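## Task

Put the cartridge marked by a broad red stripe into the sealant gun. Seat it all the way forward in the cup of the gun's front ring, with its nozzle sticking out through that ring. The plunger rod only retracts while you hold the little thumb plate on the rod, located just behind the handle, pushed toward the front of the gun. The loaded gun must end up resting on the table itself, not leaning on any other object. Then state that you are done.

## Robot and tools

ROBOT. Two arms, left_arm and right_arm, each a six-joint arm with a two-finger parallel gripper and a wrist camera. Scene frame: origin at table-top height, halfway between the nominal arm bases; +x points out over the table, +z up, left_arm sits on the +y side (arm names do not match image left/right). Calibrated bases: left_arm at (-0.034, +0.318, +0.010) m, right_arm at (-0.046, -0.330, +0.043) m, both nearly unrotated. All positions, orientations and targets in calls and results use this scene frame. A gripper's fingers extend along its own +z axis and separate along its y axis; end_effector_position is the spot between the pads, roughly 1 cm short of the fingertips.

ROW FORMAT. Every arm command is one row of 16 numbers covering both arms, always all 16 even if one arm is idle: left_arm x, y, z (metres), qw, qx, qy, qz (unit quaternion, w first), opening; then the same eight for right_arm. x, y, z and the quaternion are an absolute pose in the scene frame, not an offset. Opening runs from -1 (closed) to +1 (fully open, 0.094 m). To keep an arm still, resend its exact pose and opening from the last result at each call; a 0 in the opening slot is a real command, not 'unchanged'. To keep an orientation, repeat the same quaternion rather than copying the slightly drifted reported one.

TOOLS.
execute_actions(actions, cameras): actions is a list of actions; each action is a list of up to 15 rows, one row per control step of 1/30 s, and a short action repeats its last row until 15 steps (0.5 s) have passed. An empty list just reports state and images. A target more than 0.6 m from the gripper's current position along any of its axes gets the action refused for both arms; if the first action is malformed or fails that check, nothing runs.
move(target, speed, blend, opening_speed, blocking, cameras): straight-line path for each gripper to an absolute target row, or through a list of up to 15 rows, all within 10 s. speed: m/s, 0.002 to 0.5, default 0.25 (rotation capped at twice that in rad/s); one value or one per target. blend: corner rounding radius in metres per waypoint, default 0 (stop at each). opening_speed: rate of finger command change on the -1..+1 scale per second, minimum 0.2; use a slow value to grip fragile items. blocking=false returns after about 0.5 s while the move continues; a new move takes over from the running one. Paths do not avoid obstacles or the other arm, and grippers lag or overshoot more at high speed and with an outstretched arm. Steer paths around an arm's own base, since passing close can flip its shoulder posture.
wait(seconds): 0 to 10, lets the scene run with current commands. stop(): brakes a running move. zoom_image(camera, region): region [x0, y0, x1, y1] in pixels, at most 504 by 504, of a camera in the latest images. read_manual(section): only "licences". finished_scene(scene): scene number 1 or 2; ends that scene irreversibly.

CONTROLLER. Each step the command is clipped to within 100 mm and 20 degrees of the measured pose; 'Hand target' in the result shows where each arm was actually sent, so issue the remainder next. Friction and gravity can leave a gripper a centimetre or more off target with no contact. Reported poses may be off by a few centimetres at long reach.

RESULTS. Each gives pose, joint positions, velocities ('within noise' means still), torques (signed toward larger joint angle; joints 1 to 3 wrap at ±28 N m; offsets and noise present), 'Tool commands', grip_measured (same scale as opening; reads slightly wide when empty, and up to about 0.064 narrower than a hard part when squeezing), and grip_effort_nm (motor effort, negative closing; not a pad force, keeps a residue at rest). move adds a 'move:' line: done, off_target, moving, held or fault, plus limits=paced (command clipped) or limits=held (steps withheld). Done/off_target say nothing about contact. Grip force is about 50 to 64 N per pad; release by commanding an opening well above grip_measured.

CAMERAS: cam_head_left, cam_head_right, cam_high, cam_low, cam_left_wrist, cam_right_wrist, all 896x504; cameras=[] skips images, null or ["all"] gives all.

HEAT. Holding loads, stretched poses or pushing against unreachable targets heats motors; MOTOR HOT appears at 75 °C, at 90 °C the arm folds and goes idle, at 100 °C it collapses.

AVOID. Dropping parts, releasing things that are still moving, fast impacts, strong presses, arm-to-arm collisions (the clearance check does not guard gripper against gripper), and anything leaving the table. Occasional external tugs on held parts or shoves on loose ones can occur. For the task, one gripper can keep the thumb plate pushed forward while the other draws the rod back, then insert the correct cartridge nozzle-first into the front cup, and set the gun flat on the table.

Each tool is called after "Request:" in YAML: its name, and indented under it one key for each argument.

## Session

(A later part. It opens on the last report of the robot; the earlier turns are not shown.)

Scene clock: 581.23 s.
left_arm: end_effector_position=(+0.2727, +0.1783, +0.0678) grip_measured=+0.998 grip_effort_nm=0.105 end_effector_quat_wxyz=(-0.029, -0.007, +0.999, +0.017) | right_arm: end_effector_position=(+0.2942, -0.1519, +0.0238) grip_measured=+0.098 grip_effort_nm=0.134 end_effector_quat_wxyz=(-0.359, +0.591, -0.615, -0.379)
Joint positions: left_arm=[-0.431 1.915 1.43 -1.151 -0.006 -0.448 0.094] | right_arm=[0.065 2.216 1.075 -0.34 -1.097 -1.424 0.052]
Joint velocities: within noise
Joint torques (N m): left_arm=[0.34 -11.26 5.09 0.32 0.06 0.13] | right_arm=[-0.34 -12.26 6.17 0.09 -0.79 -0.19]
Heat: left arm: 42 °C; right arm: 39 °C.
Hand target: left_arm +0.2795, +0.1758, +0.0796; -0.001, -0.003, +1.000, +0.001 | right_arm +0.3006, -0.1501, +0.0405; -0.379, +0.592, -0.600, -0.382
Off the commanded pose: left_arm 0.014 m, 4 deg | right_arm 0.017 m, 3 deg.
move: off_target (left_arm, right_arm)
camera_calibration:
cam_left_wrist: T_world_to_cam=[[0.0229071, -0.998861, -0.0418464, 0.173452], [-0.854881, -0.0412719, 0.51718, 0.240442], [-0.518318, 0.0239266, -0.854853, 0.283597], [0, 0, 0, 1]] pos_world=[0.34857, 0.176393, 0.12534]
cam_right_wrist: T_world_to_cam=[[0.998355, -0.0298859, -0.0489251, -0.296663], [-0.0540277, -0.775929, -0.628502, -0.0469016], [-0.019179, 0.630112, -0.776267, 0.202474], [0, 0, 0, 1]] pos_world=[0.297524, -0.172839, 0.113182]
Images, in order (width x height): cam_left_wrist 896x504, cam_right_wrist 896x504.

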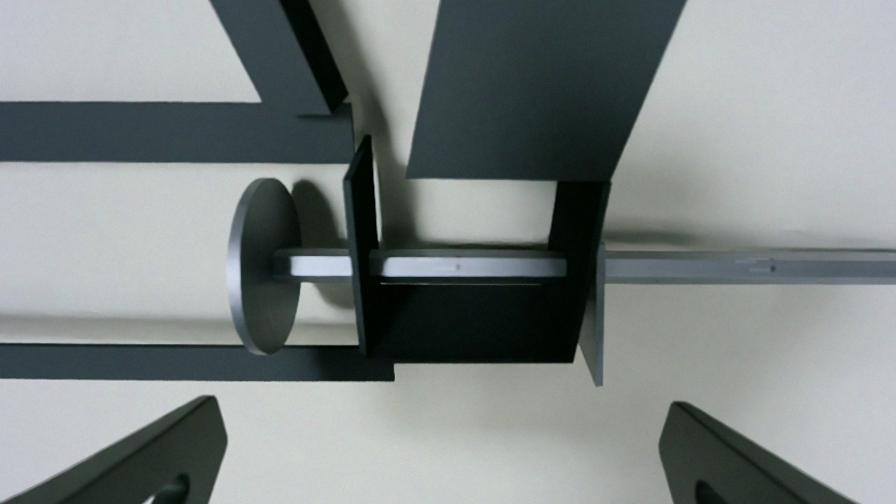

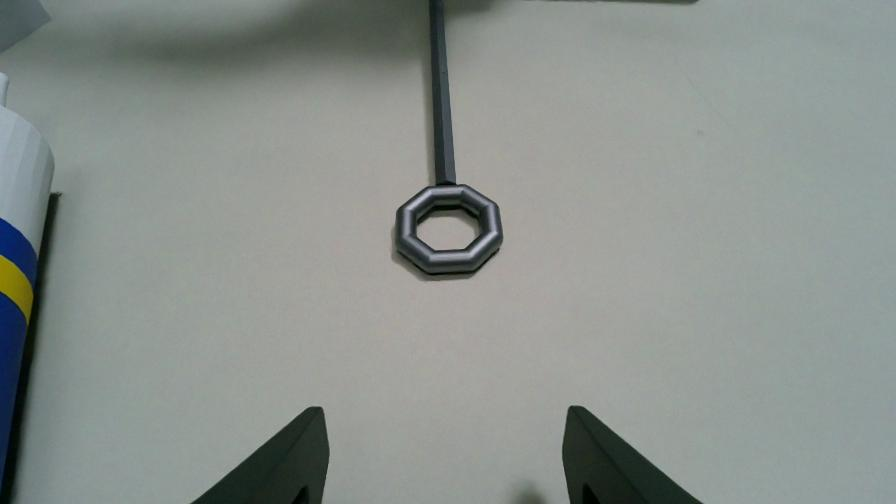

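Request:
move:
  target:
    - [0.282,0.178,0.040,0,0,1,0,1.0,0.300,-0.15,0.04,0.3799,-0.5964,0.5964,0.3799,0.1]
  speed: 0.06
  opening_speed: 1
  cameras: ["cam_left_wrist"]

Scene clock: 604.97 s.
left_arm: end_effector_position=(+0.2760, +0.1785, +0.0422) grip_measured=+0.998 grip_effort_nm=0.100 end_effector_quat_wxyz=(-0.009, -0.004, +1.000, +0.008) | right_arm: end_effector_position=(+0.2942, -0.1519, +0.0238) grip_measured=+0.098 grip_effort_nm=0.139 end_effector_quat_wxyz=(-0.362, +0.595, -0.611, -0.377)
Joint positions: left_arm=[-0.427 1.915 1.326 -1.004 -0.006 -0.436 0.094] | right_arm=[0.065 2.216 1.075 -0.34 -1.097 -1.438 0.052]
Joint velocities: within noise
Joint torques (N m): left_arm=[0.57 -7.94 4.96 0.39 0 0.19] | right_arm=[-0.28 -12.12 6.12 0.08 -0.77 -0.18]
Heat: left arm: 42 °C; right arm: 39 °C.
Hand target: left_arm +0.2814, +0.1775, +0.0401; +0.000, +0.000, +1.000, +0.000 | right_arm +0.3001, -0.1500, +0.0396; -0.380, +0.597, -0.596, -0.379
Off the commanded pose: left_arm 0.006 m, 1 deg | right_arm 0.017 m, 3 deg.
move: off_target (right_arm)
camera_calibration:
cam_left_wrist: T_world_to_cam=[[0.016502, -0.999607, -0.022671, 0.17358], [-0.87453, -0.0254212, 0.484305, 0.260532], [-0.484691, 0.0118345, -0.874606, 0.257117], [0, 0, 0, 1]] pos_world=[0.3496, 0.177092, 0.102634]
Images, in order (width x height): cam_left_wrist 896x504.

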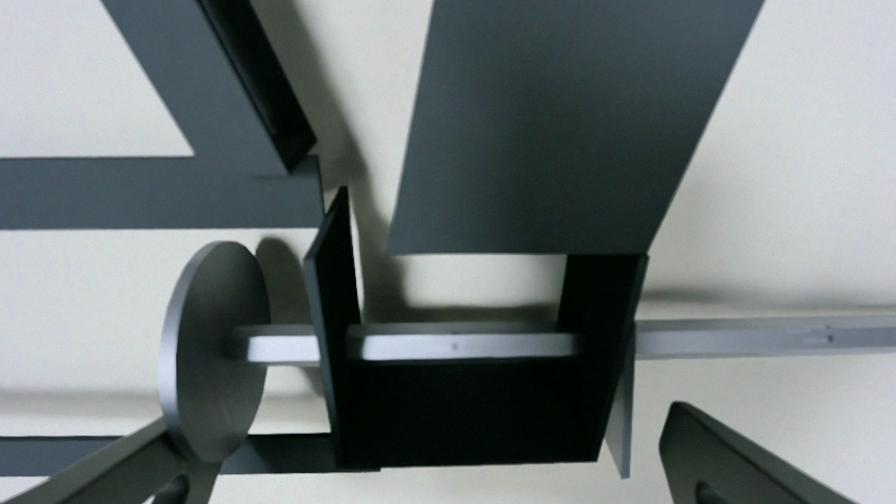

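Request:
move:
  target:
    - [0.282,0.178,0.038,0,0,1,0,0.5,0.300,-0.15,0.04,0.3799,-0.5964,0.5964,0.3799,0.1]
  speed: 0.06
  opening_speed: 0.4
  cameras: ["cam_left_wrist"]

Scene clock: 625.63 s.
left_arm: end_effector_position=(+0.2786, +0.1846, +0.0418) grip_measured=+0.624 grip_effort_nm=-1.013 end_effector_quat_wxyz=(-0.008, -0.005, +1.000, +0.011) | right_arm: end_effector_position=(+0.2942, -0.1519, +0.0238) grip_measured=+0.098 grip_effort_nm=0.134 end_effector_quat_wxyz=(-0.362, +0.595, -0.611, -0.377)
Joint positions: left_arm=[-0.412 1.915 1.324 -1.003 -0.014 -0.424 0.076] | right_arm=[0.065 2.216 1.075 -0.34 -1.097 -1.438 0.052]
Joint velocities: within noise
Joint torques (N m): left_arm=[-0.08 -7.71 4.96 0.43 0.03 0.2] | right_arm=[-0.28 -12.12 6.12 0.09 -0.77 -0.17]
Heat: left arm: 39 °C; right arm: 39 °C.
Hand target: left_arm +0.2830, +0.1810, +0.0382; +0.001, +0.002, +1.000, +0.004 | right_arm +0.3001, -0.1500, +0.0396; -0.380, +0.596, -0.597, -0.379
Off the commanded pose: left_arm 0.008 m, 2 deg | right_arm 0.017 m, 3 deg.
move: off_target (right_arm)
camera_calibration:
cam_left_wrist: T_world_to_cam=[[0.0194696, -0.999378, -0.0294003, 0.17902], [-0.875854, -0.0312301, 0.481565, 0.264627], [-0.482184, 0.0163745, -0.875917, 0.256485], [0, 0, 0, 1]] pos_world=[0.351962, 0.182973, 0.102488]
Images, in order (width x height): cam_left_wrist 896x504.

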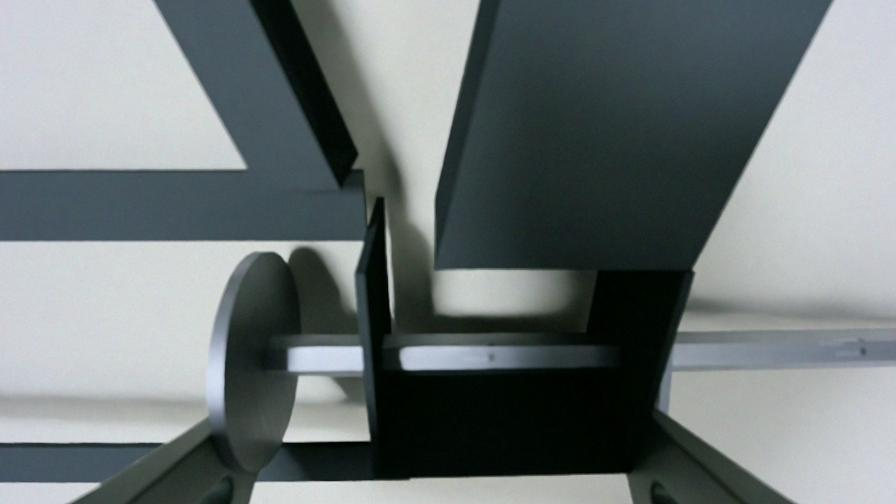

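Request:
move:
  target:
    - [0.282,0.182,0.038,0,0,1,0,0.1,0.300,-0.15,0.04,0.3799,-0.5964,0.5964,0.3799,0.1]
  speed: 0.06
  opening_speed: 0.4
  cameras: ["cam_left_wrist","cam_low"]

Request:
zoom_image:
  camera: "cam_low"
  region: [420, 180, 600, 290]

Scene clock: 640.63 s.
left_arm: end_effector_position=(+0.2789, +0.1844, +0.0418) grip_measured=+0.624 grip_effort_nm=-1.018 end_effector_quat_wxyz=(-0.007, -0.005, +1.000, +0.011) | right_arm: end_effector_position=(+0.2939, -0.1519, +0.0238) grip_measured=+0.098 grip_effort_nm=0.129 end_effector_quat_wxyz=(-0.361, +0.595, -0.611, -0.377)
Joint positions: left_arm=[-0.412 1.915 1.324 -1.001 -0.014 -0.424 0.076] | right_arm=[0.065 2.216 1.075 -0.342 -1.097 -1.438 0.052]
Joint velocities: within noise
Joint torques (N m): left_arm=[0.28 -8.01 4.48 0.46 0.12 0.15] | right_arm=[-0.27 -12.11 6.11 0.08 -0.78 -0.17]
Heat: left arm: 38 °C; right arm: 39 °C.
Hand target: left_arm +0.2824, +0.1819, +0.0382; +0.001, +0.000, +1.000, +0.000 | right_arm +0.2999, -0.1500, +0.0396; -0.380, +0.596, -0.597, -0.380
Off the commanded pose: left_arm 0.005 m, 2 deg | right_arm 0.017 m, 3 deg.
move: off_target (right_arm)
camera_calibration:
cam_left_wrist: T_world_to_cam=[[0.0195105, -0.999396, -0.0287568, 0.178825], [-0.876529, -0.0309336, 0.480354, 0.265117], [-0.480953, 0.0158342, -0.876603, 0.256433], [0, 0, 0, 1]] pos_world=[0.352226, 0.182857, 0.102583]
Images, in order (width x height): cam_low 896x504, cam_left_wrist 896x504.

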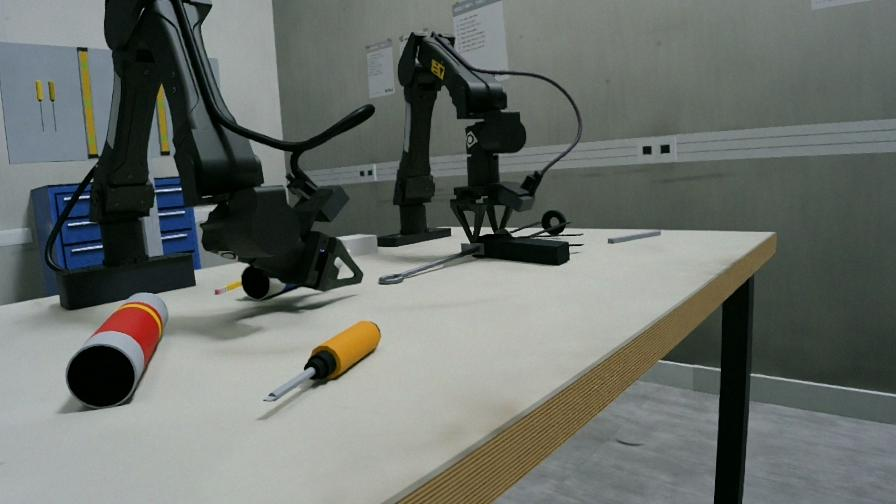

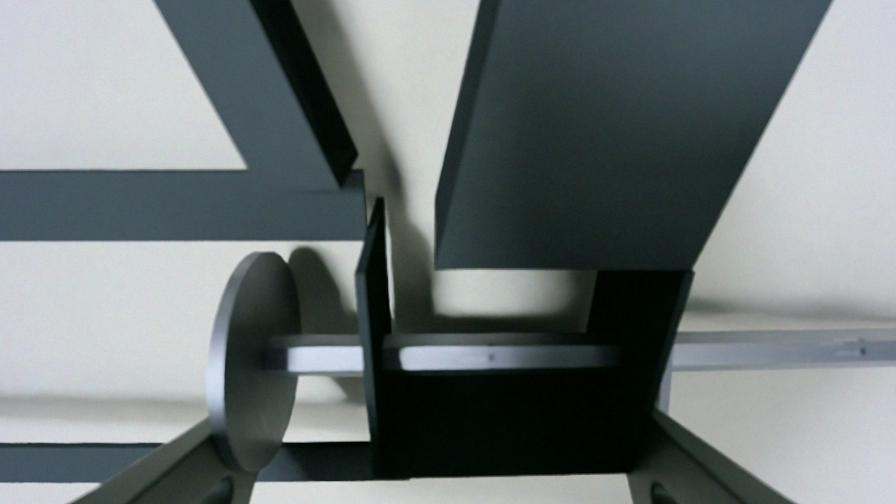

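Scaled by 2.800 from the camera's 896x504 image, which has a finer 1280x720 frame.

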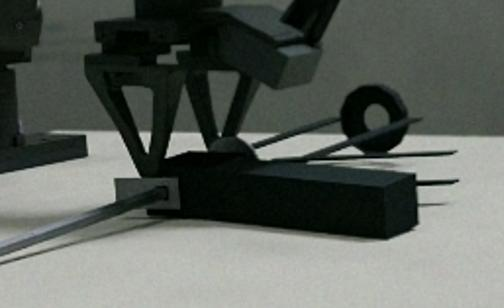

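Request:
zoom_image:
  camera: "cam_left_wrist"
  region: [560, 300, 760, 504]

Request:
zoom_image:
  camera: "cam_low"
  region: [445, 220, 525, 270]

Scaled by 2.471 from the camera's 896x504 image, which has a finer 1280x720 frame.

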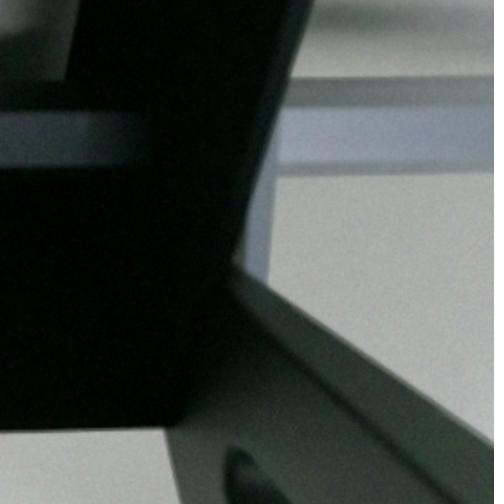

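Scaled by 6.300 from the camera's 896x504 image, which has a finer 1280x720 frame.

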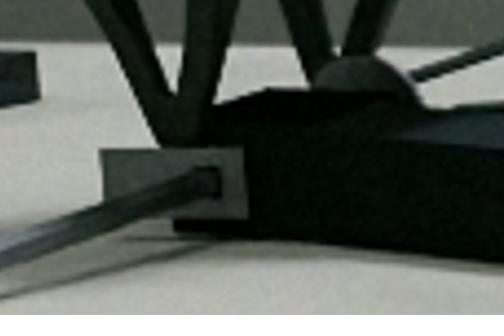

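Request:
move:
  target:
    - [0.282,0.182,0.040,0,0,1,0,1.0,0.300,-0.15,0.04,0.3799,-0.5964,0.5964,0.3799,0.1]
  speed: 0.06
  opening_speed: 1
  cameras: ["cam_left_wrist","cam_low"]

Request:
zoom_image:
  camera: "cam_low"
  region: [445, 200, 565, 270]

Scene clock: 669.57 s.
left_arm: end_effector_position=(+0.2780, +0.1862, +0.0407) grip_measured=+0.998 grip_effort_nm=0.120 end_effector_quat_wxyz=(-0.009, -0.010, +1.000, +0.012) | right_arm: end_effector_position=(+0.2939, -0.1519, +0.0238) grip_measured=+0.098 grip_effort_nm=0.134 end_effector_quat_wxyz=(-0.361, +0.595, -0.611, -0.377)
Joint positions: left_arm=[-0.408 1.915 1.319 -1.001 -0.015 -0.432 0.094] | right_arm=[0.065 2.216 1.075 -0.342 -1.097 -1.438 0.052]
Joint velocities: within noise
Joint torques (N m): left_arm=[0.02 -8.18 5.05 0.39 0.13 0.19] | right_arm=[-0.27 -12.12 6.11 0.09 -0.77 -0.17]
Heat: left arm: 38 °C; right arm: 39 °C.
Hand target: left_arm +0.2818, +0.1821, +0.0400; +0.000, -0.004, +1.000, +0.001 | right_arm +0.3001, -0.1500, +0.0396; -0.380, +0.596, -0.597, -0.380
Off the commanded pose: left_arm 0.006 m, 2 deg | right_arm 0.017 m, 3 deg.
move: off_target (right_arm)
camera_calibration:
cam_left_wrist: T_world_to_cam=[[0.0300956, -0.999028, -0.0322127, 0.177769], [-0.874488, -0.0419252, 0.483232, 0.266255], [-0.484113, 0.0136264, -0.874899, 0.256266], [0, 0, 0, 1]] pos_world=[0.351548, 0.185267, 0.10127]
Images, in order (width x height): cam_low 896x504, cam_left_wrist 896x504.

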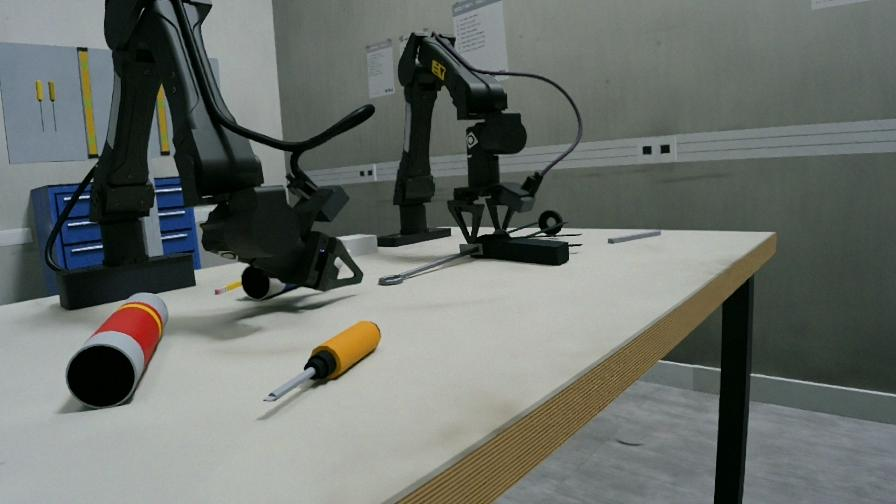

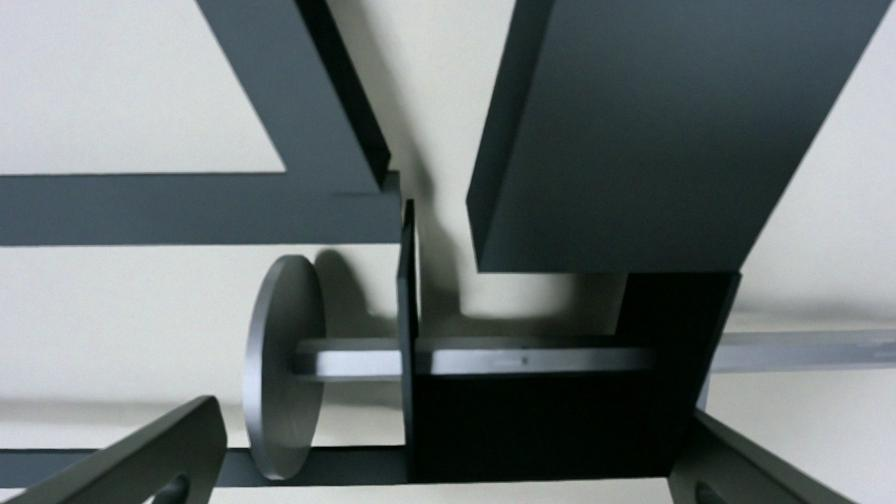

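Scaled by 4.200 from the camera's 896x504 image, which has a finer 1280x720 frame.

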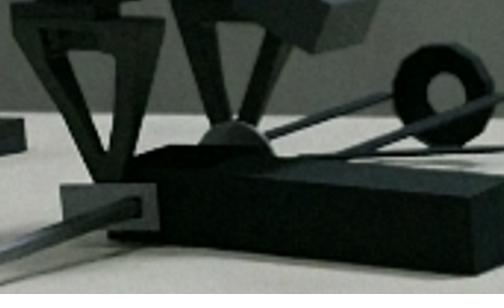

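Request:
move:
  target:
    - [0.280,0.184,0.044,0,0,1,0,0.9,0.300,-0.15,0.04,0.3799,-0.5964,0.5964,0.3799,0.1]
    - [0.280,0.184,0.095,0,0,1,0,0.9,0.300,-0.15,0.04,0.3799,-0.5964,0.5964,0.3799,0.1]
  speed: 0.06
  opening_speed: 1
  cameras: ["cam_left_wrist","cam_right_wrist"]

Scene clock: 702.37 s.
left_arm: end_effector_position=(+0.2743, +0.1835, +0.0729) grip_measured=+0.902 grip_effort_nm=-0.071 end_effector_quat_wxyz=(-0.022, -0.002, +1.000, +0.012) | right_arm: end_effector_position=(+0.2939, -0.1519, +0.0238) grip_measured=+0.098 grip_effort_nm=0.134 end_effector_quat_wxyz=(-0.361, +0.595, -0.611, -0.377)
Joint positions: left_arm=[-0.415 1.892 1.421 -1.148 -0.004 -0.421 0.089] | right_arm=[0.065 2.216 1.075 -0.342 -1.097 -1.438 0.052]
Joint velocities: within noise
Joint torques (N m): left_arm=[0.25 -11.3 8.1 -0.15 0.09 0.18] | right_arm=[-0.28 -12.12 6.12 0.09 -0.77 -0.17]
Heat: left arm: 38 °C; right arm: 40 °C.
Hand target: left_arm +0.2786, +0.1808, +0.0945; -0.001, +0.003, +1.000, -0.004 | right_arm +0.3000, -0.1500, +0.0396; -0.380, +0.596, -0.597, -0.380
Off the commanded pose: left_arm 0.023 m, 3 deg | right_arm 0.017 m, 3 deg.
move: off_target (left_arm, right_arm)
camera_calibration:
cam_left_wrist: T_world_to_cam=[[0.0128266, -0.99941, -0.0318562, 0.181006], [-0.862379, -0.0271817, 0.505532, 0.239643], [-0.5061, 0.0209879, -0.862219, 0.286374], [0, 0, 0, 1]] pos_world=[0.349275, 0.181402, 0.131536]
cam_right_wrist: T_world_to_cam=[[0.998992, -0.0236217, -0.0381728, -0.295924], [-0.0423902, -0.776227, -0.629027, -0.0503895], [-0.014772, 0.630011, -0.776446, 0.201155], [0, 0, 0, 1]] pos_world=[0.296462, -0.172834, 0.113193]
Images, in order (width x height): cam_left_wrist 896x504, cam_right_wrist 896x504.

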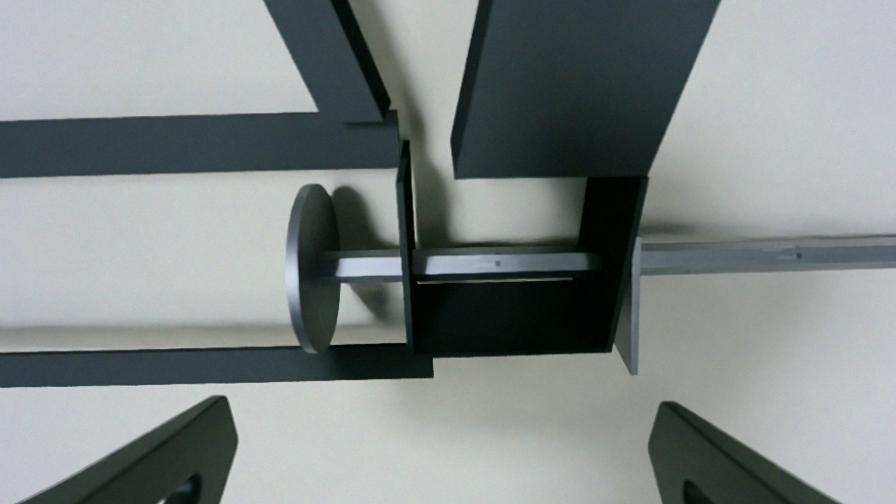

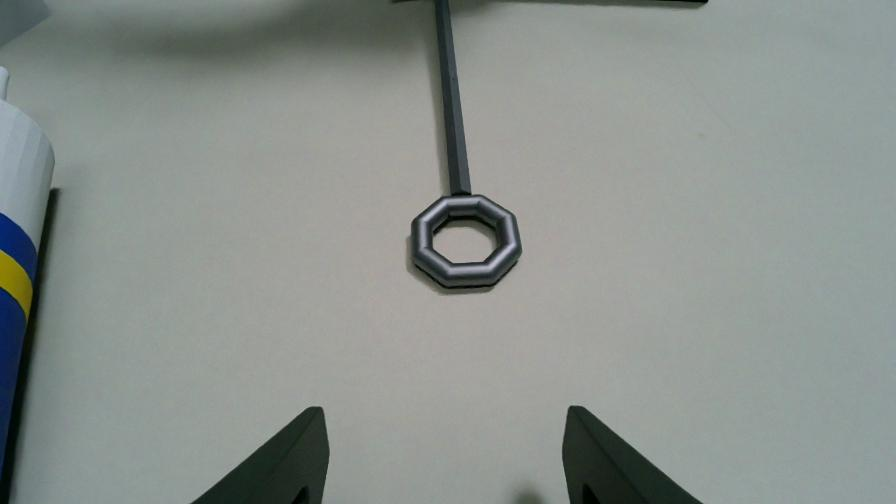

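Request:
move:
  target:
    - [0.280,0.173,0.085,0,0,1,0,1.0,0.300,-0.15,0.04,0.3799,-0.5964,0.5964,0.3799,0.1]
    - [0.280,0.173,0.055,0,0,1,0,1.0,0.300,-0.15,0.04,0.3799,-0.5964,0.5964,0.3799,0.1]
  speed: 0.06
  opening_speed: 1
  cameras: ["cam_left_wrist","cam_low"]

Request:
zoom_image:
  camera: "cam_low"
  region: [445, 200, 565, 270]

Scene clock: 739.47 s.
left_arm: end_effector_position=(+0.2756, +0.1767, +0.0592) grip_measured=+0.998 grip_effort_nm=0.100 end_effector_quat_wxyz=(-0.008, +0.007, +1.000, +0.006) | right_arm: end_effector_position=(+0.2939, -0.1519, +0.0238) grip_measured=+0.098 grip_effort_nm=0.134 end_effector_quat_wxyz=(-0.361, +0.595, -0.611, -0.377)
Joint positions: left_arm=[-0.431 1.892 1.365 -1.063 -0.004 -0.419 0.094] | right_arm=[0.065 2.216 1.075 -0.342 -1.097 -1.438 0.052]
Joint velocities: within noise
Joint torques (N m): left_arm=[-0.62 -7.36 5.12 0.37 0.02 -0.12] | right_arm=[-0.28 -12.12 6.13 0.09 -0.77 -0.17]
Heat: left arm: 40 °C; right arm: 40 °C.
Hand target: left_arm +0.2792, +0.1720, +0.0552; +0.000, +0.003, +1.000, +0.000 | right_arm +0.3000, -0.1500, +0.0396; -0.380, +0.596, -0.597, -0.380
Off the commanded pose: left_arm 0.007 m, 1 deg | right_arm 0.017 m, 3 deg.
move: off_target (right_arm)
camera_calibration:
cam_left_wrist: T_world_to_cam=[[-0.00486303, -0.999807, -0.01905, 0.177855], [-0.876455, -0.00491048, 0.481458, 0.248941], [-0.481458, 0.0190378, -0.876262, 0.269756], [0, 0, 0, 1]] pos_world=[0.348927, 0.173908, 0.11991]
Images, in order (width x height): cam_low 896x504, cam_left_wrist 896x504.

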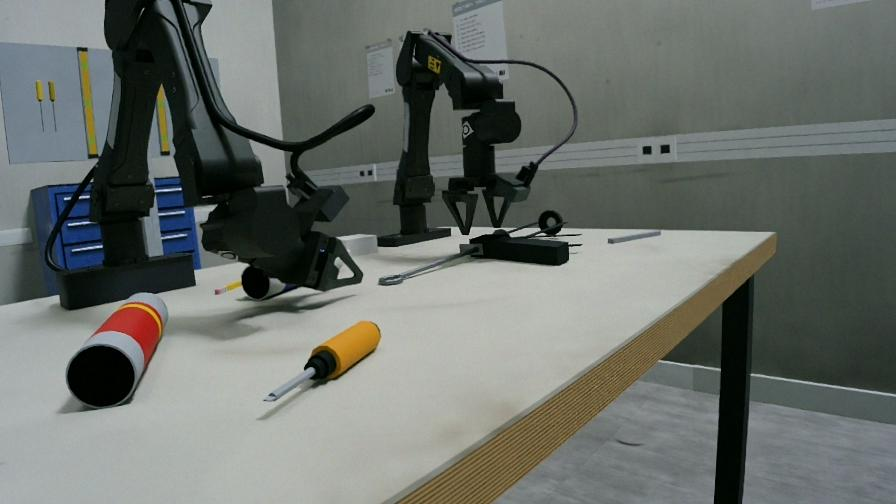

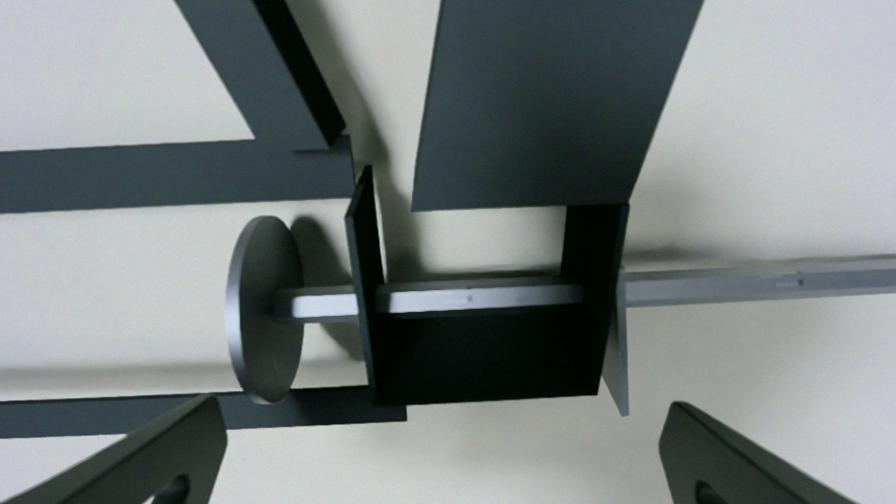

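Scaled by 4.200 from the camera's 896x504 image, which has a finer 1280x720 frame.

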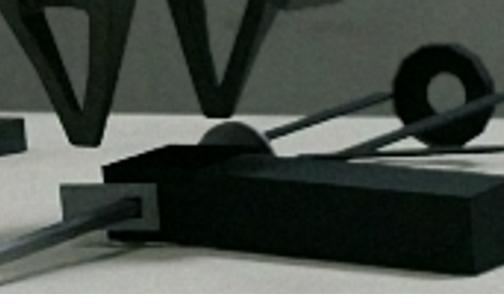

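Request:
move:
  target:
    - [0.281,0.168,0.050,0,0,1,0,1.0,0.300,-0.15,0.04,0.3799,-0.5964,0.5964,0.3799,0.1]
  speed: 0.06
  opening_speed: 1
  cameras: ["cam_left_wrist"]

Scene clock: 755.07 s.
left_arm: end_effector_position=(+0.2786, +0.1753, +0.0567) grip_measured=+0.998 grip_effort_nm=0.105 end_effector_quat_wxyz=(-0.004, +0.003, +1.000, +0.004) | right_arm: end_effector_position=(+0.2939, -0.1519, +0.0238) grip_measured=+0.098 grip_effort_nm=0.139 end_effector_quat_wxyz=(-0.361, +0.595, -0.611, -0.377)
Joint positions: left_arm=[-0.431 1.9 1.365 -1.047 -0.004 -0.427 0.094] | right_arm=[0.065 2.216 1.075 -0.342 -1.097 -1.438 0.052]
Joint velocities: within noise
Joint torques (N m): left_arm=[-0.55 -6.78 5.18 0.41 0.05 -0.13] | right_arm=[-0.27 -12.12 6.13 0.09 -0.77 -0.17]
Heat: left arm: 37 °C; right arm: 40 °C.
Hand target: left_arm +0.2816, +0.1704, +0.0498; -0.001, +0.000, +1.000, +0.000 | right_arm +0.3000, -0.1500, +0.0396; -0.380, +0.596, -0.597, -0.380
Off the commanded pose: left_arm 0.010 m, 1 deg | right_arm 0.017 m, 3 deg.
move: off_target (right_arm)
camera_calibration:
cam_left_wrist: T_world_to_cam=[[0.00292788, -0.999869, -0.0159245, 0.174111], [-0.879765, -0.0101461, 0.475301, 0.254943], [-0.475401, 0.0126181, -0.879679, 0.268625], [0, 0, 0, 1]] pos_world=[0.351484, 0.173285, 0.117901]
Images, in order (width x height): cam_left_wrist 896x504.

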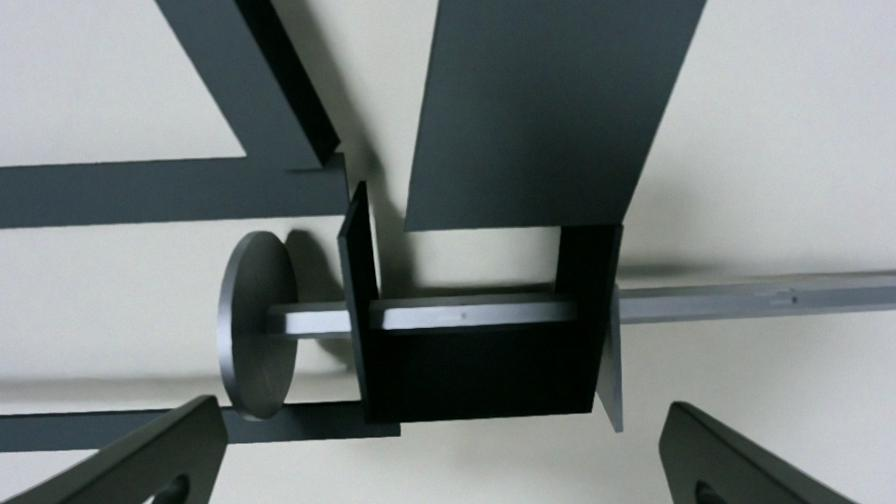

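Request:
move:
  target:
    - [0.278,0.168,0.030,0,0,1,0,1.0,0.300,-0.15,0.04,0.3799,-0.5964,0.5964,0.3799,0.1]
  speed: 0.06
  opening_speed: 1
  cameras: ["cam_left_wrist","cam_low"]

Request:
zoom_image:
  camera: "cam_low"
  region: [445, 200, 565, 270]

Scene clock: 769.23 s.
left_arm: end_effector_position=(+0.2753, +0.1733, +0.0370) grip_measured=+0.998 grip_effort_nm=0.100 end_effector_quat_wxyz=(-0.003, +0.002, +1.000, +0.004) | right_arm: end_effector_position=(+0.2939, -0.1519, +0.0238) grip_measured=+0.098 grip_effort_nm=0.134 end_effector_quat_wxyz=(-0.361, +0.595, -0.611, -0.377)
Joint positions: left_arm=[-0.441 1.915 1.304 -0.969 -0.004 -0.439 0.094] | right_arm=[0.065 2.216 1.075 -0.342 -1.097 -1.438 0.052]
Joint velocities: within noise
Joint torques (N m): left_arm=[-0.61 -6.83 5.07 0.42 0.03 -0.17] | right_arm=[-0.27 -12.12 6.13 0.09 -0.77 -0.17]
Heat: left arm: 35 °C; right arm: 40 °C.
Hand target: left_arm +0.2779, +0.1687, +0.0305; +0.000, -0.002, +1.000, +0.000 | right_arm +0.3000, -0.1500, +0.0396; -0.380, +0.596, -0.597, -0.380
Off the commanded pose: left_arm 0.009 m, 1 deg | right_arm 0.017 m, 3 deg.
move: off_target (right_arm)
camera_calibration:
cam_left_wrist: T_world_to_cam=[[0.00601799, -0.999864, -0.0153584, 0.170969], [-0.880437, -0.01258, 0.473996, 0.262055], [-0.474125, 0.0106696, -0.880393, 0.24986], [0, 0, 0, 1]] pos_world=[0.348159, 0.171577, 0.0983873]
Images, in order (width x height): cam_low 896x504, cam_left_wrist 896x504.

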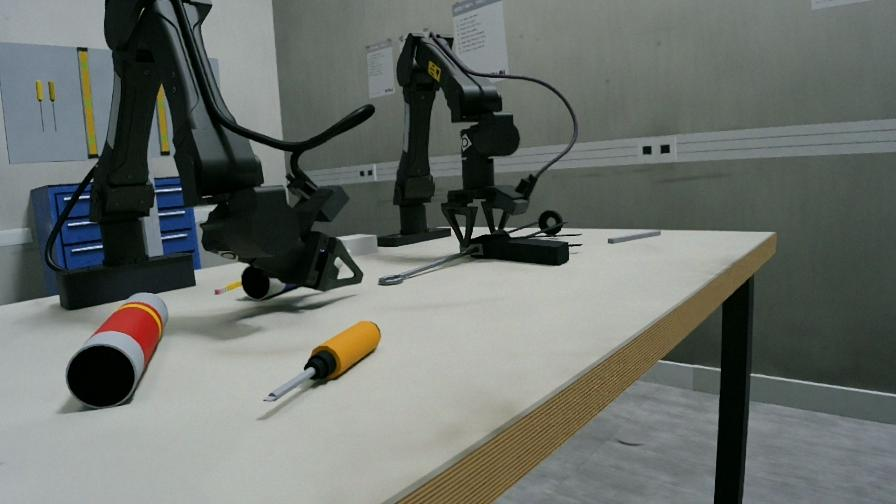

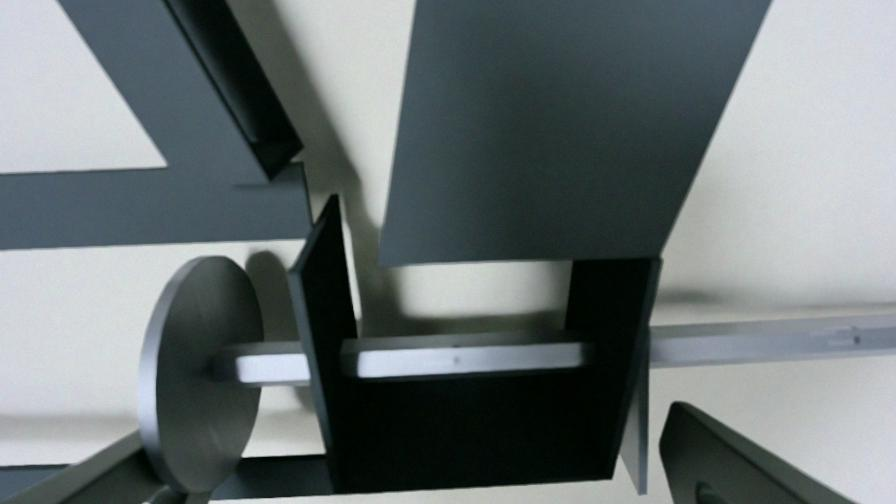

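Scaled by 4.200 from the camera's 896x504 image, which has a finer 1280x720 frame.

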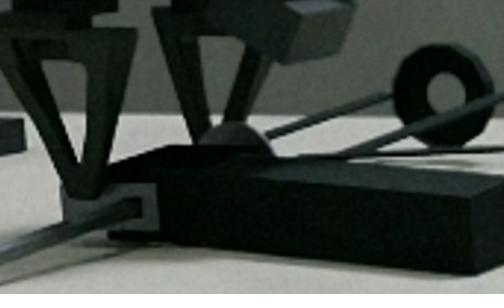

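Request:
move:
  target:
    - [0.278,0.169,0.026,0,0,1,0,1.0,0.300,-0.15,0.04,0.3799,-0.5964,0.5964,0.3799,0.1]
    - [0.278,0.169,0.026,0,0,1,0,0.6,0.300,-0.15,0.04,0.3799,-0.5964,0.5964,0.3799,0.1]
  speed: 0.06
  opening_speed: 0.4
  cameras: ["cam_left_wrist","cam_low"]

Request:
zoom_image:
  camera: "cam_low"
  region: [445, 200, 565, 270]

Scene clock: 787.00 s.
left_arm: end_effector_position=(+0.2775, +0.1744, +0.0349) grip_measured=+0.602 grip_effort_nm=-0.408 end_effector_quat_wxyz=(+0.002, -0.004, +1.000, +0.005) | right_arm: end_effector_position=(+0.2939, -0.1519, +0.0238) grip_measured=+0.098 grip_effort_nm=0.134 end_effector_quat_wxyz=(-0.361, +0.595, -0.611, -0.377)
Joint positions: left_arm=[-0.439 1.915 1.295 -0.951 -0.012 -0.448 0.075] | right_arm=[0.065 2.216 1.075 -0.342 -1.097 -1.438 0.052]
Joint velocities: left_arm=[0.002 -0.012 -0.002 0.11 -0.037 -0.051 0.005] | right_arm=[within noise]
Joint torques (N m): left_arm=[-0.47 -6.35 4.94 0.4 0.08 -0.04] | right_arm=[-0.28 -12.11 6.12 0.09 -0.77 -0.17]
Heat: left arm: 35 °C; right arm: 40 °C.
Hand target: left_arm +0.2786, +0.1709, +0.0262; +0.002, -0.004, +1.000, +0.003 | right_arm +0.3000, -0.1500, +0.0396; -0.380, +0.596, -0.597, -0.380
Off the commanded pose: left_arm 0.010 m, 1 deg | right_arm 0.017 m, 3 deg.
move: off_target (right_arm)
camera_calibration:
cam_left_wrist: T_world_to_cam=[[0.0169122, -0.999691, -0.018228, 0.169068], [-0.885723, -0.0234377, 0.463622, 0.268668], [-0.463905, 0.00830408, -0.885846, 0.24671], [0, 0, 0, 1]] pos_world=[0.349557, 0.173264, 0.0970684]
Images, in order (width x height): cam_low 896x504, cam_left_wrist 896x504.

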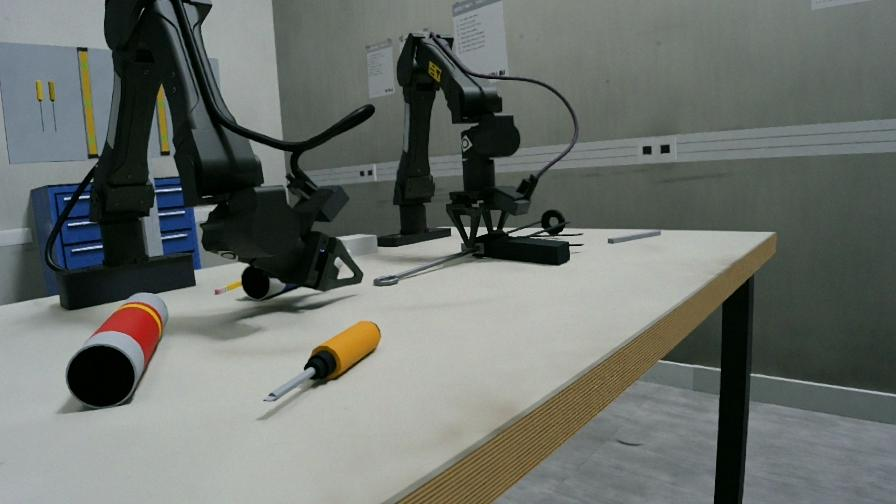

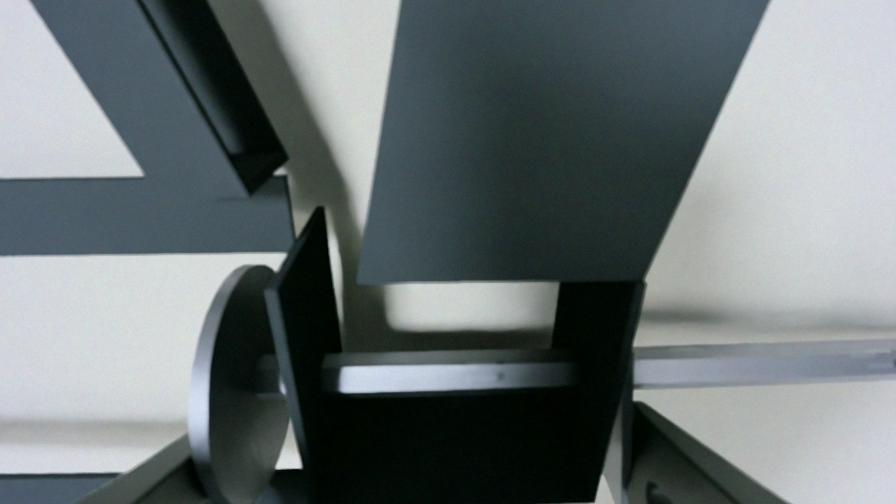

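Scaled by 4.200 from the camera's 896x504 image, which has a finer 1280x720 frame.

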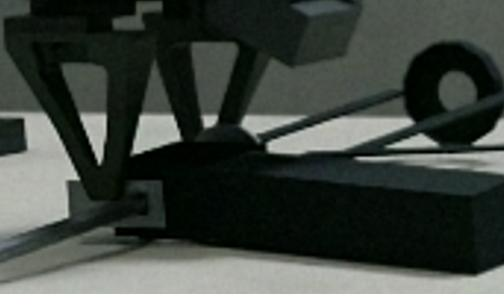

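Sliding works now. Continue squeezing.

Request:
move:
  target:
    - [0.278,0.169,0.026,0,0,1,0,0.2,0.300,-0.15,0.04,0.3799,-0.5964,0.5964,0.3799,0.1]
  speed: 0.06
  opening_speed: 0.4
  cameras: ["cam_left_wrist","cam_low","cam_right_wrist"]

Request:
zoom_image:
  camera: "cam_low"
  region: [445, 200, 565, 270]

Scene clock: 796.57 s.
left_arm: end_effector_position=(+0.2778, +0.1743, +0.0349) grip_measured=+0.200 grip_effort_nm=-0.266 end_effector_quat_wxyz=(+0.003, +0.001, +1.000, +0.005) | right_arm: end_effector_position=(+0.2939, -0.1519, +0.0238) grip_measured=+0.098 grip_effort_nm=0.134 end_effector_quat_wxyz=(-0.361, +0.595, -0.611, -0.377)
Joint positions: left_arm=[-0.439 1.915 1.295 -0.949 -0.012 -0.439 0.056] | right_arm=[0.065 2.216 1.075 -0.342 -1.097 -1.438 0.052]
Joint velocities: within noise
Joint torques (N m): left_arm=[-0.59 -6.34 4.97 0.4 0.1 0] | right_arm=[-0.27 -12.12 6.12 0.09 -0.77 -0.17]
Heat: left arm: 35 °C; right arm: 40 °C.
Hand target: left_arm +0.2776, +0.1692, +0.0262; +0.000, +0.005, +1.000, +0.000 | right_arm +0.3000, -0.1500, +0.0396; -0.380, +0.596, -0.597, -0.380
Off the commanded pose: left_arm 0.010 m, 1 deg | right_arm 0.017 m, 3 deg.
move: off_target (right_arm)
camera_calibration:
cam_left_wrist: T_world_to_cam=[[0.00773433, -0.999815, -0.0176083, 0.171449], [-0.886497, -0.0150029, 0.462491, 0.267755], [-0.462669, 0.0120327, -0.886449, 0.245899], [0, 0, 0, 1]] pos_world=[0.349808, 0.172476, 0.097162]
cam_right_wrist: T_world_to_cam=[[0.998992, -0.0236217, -0.0381728, -0.295924], [-0.0423902, -0.776227, -0.629027, -0.0503895], [-0.014772, 0.630011, -0.776446, 0.201155], [0, 0, 0, 1]] pos_world=[0.296462, -0.172834, 0.113193]
Images, in order (width x height): cam_low 896x504, cam_left_wrist 896x504, cam_right_wrist 896x504.

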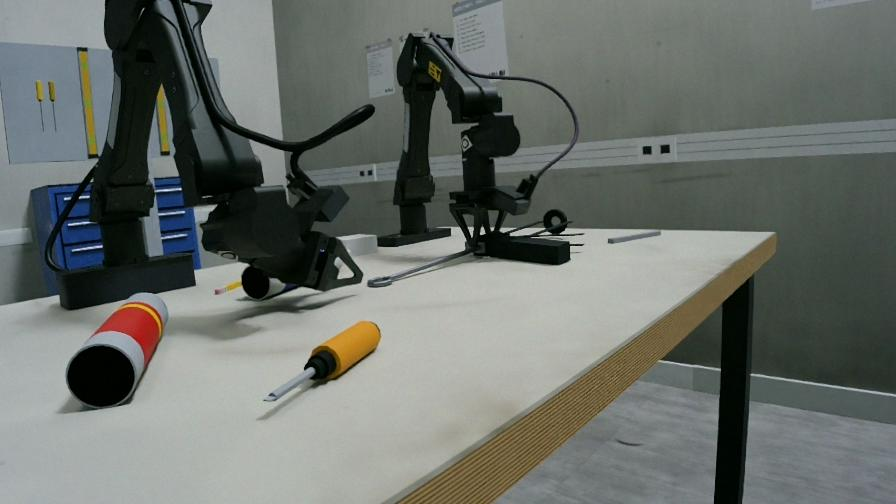

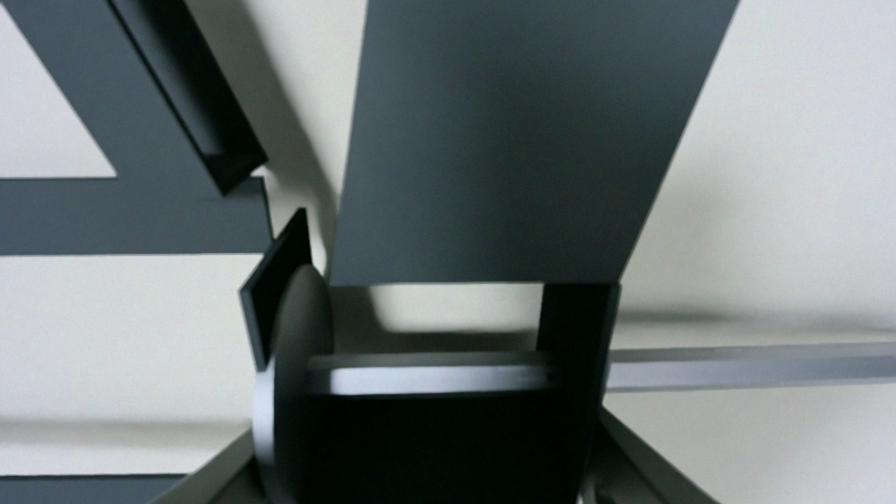

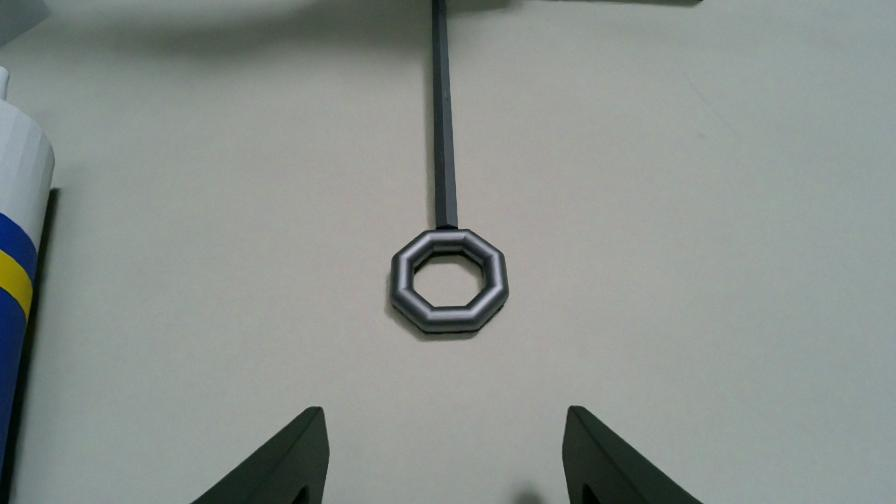

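Scaled by 4.200 from the camera's 896x504 image, which has a finer 1280x720 frame.

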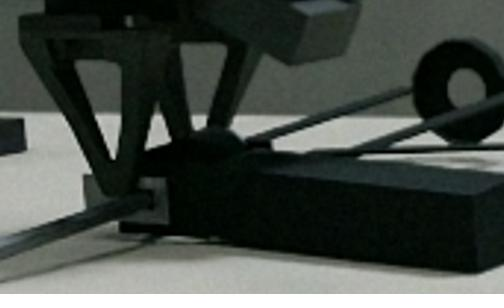

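Request:
move:
  target:
    - [0.278,0.169,0.026,0,0,1,0,0.05,0.300,-0.15,0.04,0.3799,-0.5964,0.5964,0.3799,0.1]
  speed: 0.06
  opening_speed: 0.4
  cameras: ["cam_left_wrist"]

Scene clock: 805.57 s.
left_arm: end_effector_position=(+0.2778, +0.1743, +0.0349) grip_measured=+0.173 grip_effort_nm=-1.018 end_effector_quat_wxyz=(+0.003, +0.001, +1.000, +0.005) | right_arm: end_effector_position=(+0.2939, -0.1519, +0.0238) grip_measured=+0.098 grip_effort_nm=0.134 end_effector_quat_wxyz=(-0.361, +0.595, -0.611, -0.377)
Joint positions: left_arm=[-0.439 1.915 1.295 -0.949 -0.012 -0.439 0.055] | right_arm=[0.065 2.216 1.075 -0.342 -1.097 -1.438 0.052]
Joint velocities: within noise
Joint torques (N m): left_arm=[-0.75 -6.37 4.78 0.41 0.11 -0.1] | right_arm=[-0.28 -12.11 6.13 0.09 -0.77 -0.18]
Heat: left arm: 35 °C; right arm: 40 °C.
Hand target: left_arm +0.2777, +0.1692, +0.0262; +0.000, +0.000, +1.000, +0.000 | right_arm +0.3000, -0.1500, +0.0396; -0.380, +0.596, -0.597, -0.380
Off the commanded pose: left_arm 0.010 m, 1 deg | right_arm 0.017 m, 3 deg.
move: off_target (right_arm)
camera_calibration:
cam_left_wrist: T_world_to_cam=[[0.00773433, -0.999815, -0.0176083, 0.171449], [-0.886497, -0.0150029, 0.462491, 0.267755], [-0.462669, 0.0120327, -0.886449, 0.245899], [0, 0, 0, 1]] pos_world=[0.349808, 0.172476, 0.097162]
Images, in order (width x height): cam_left_wrist 896x504.

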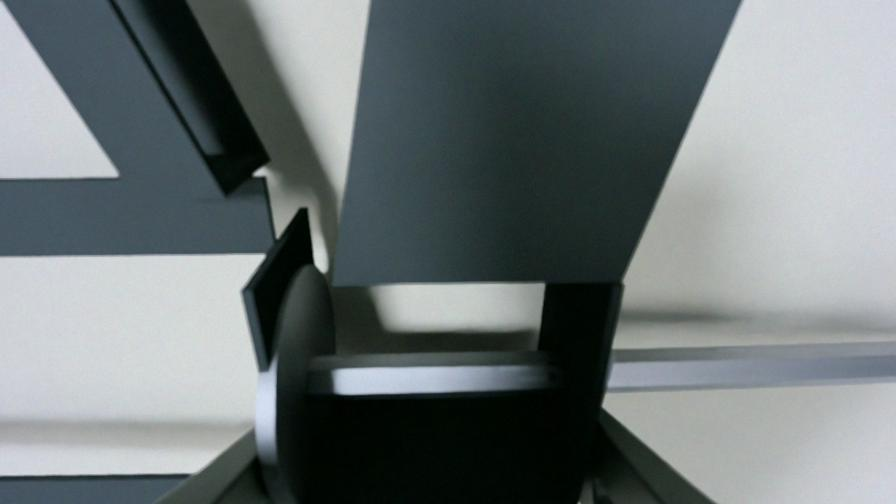

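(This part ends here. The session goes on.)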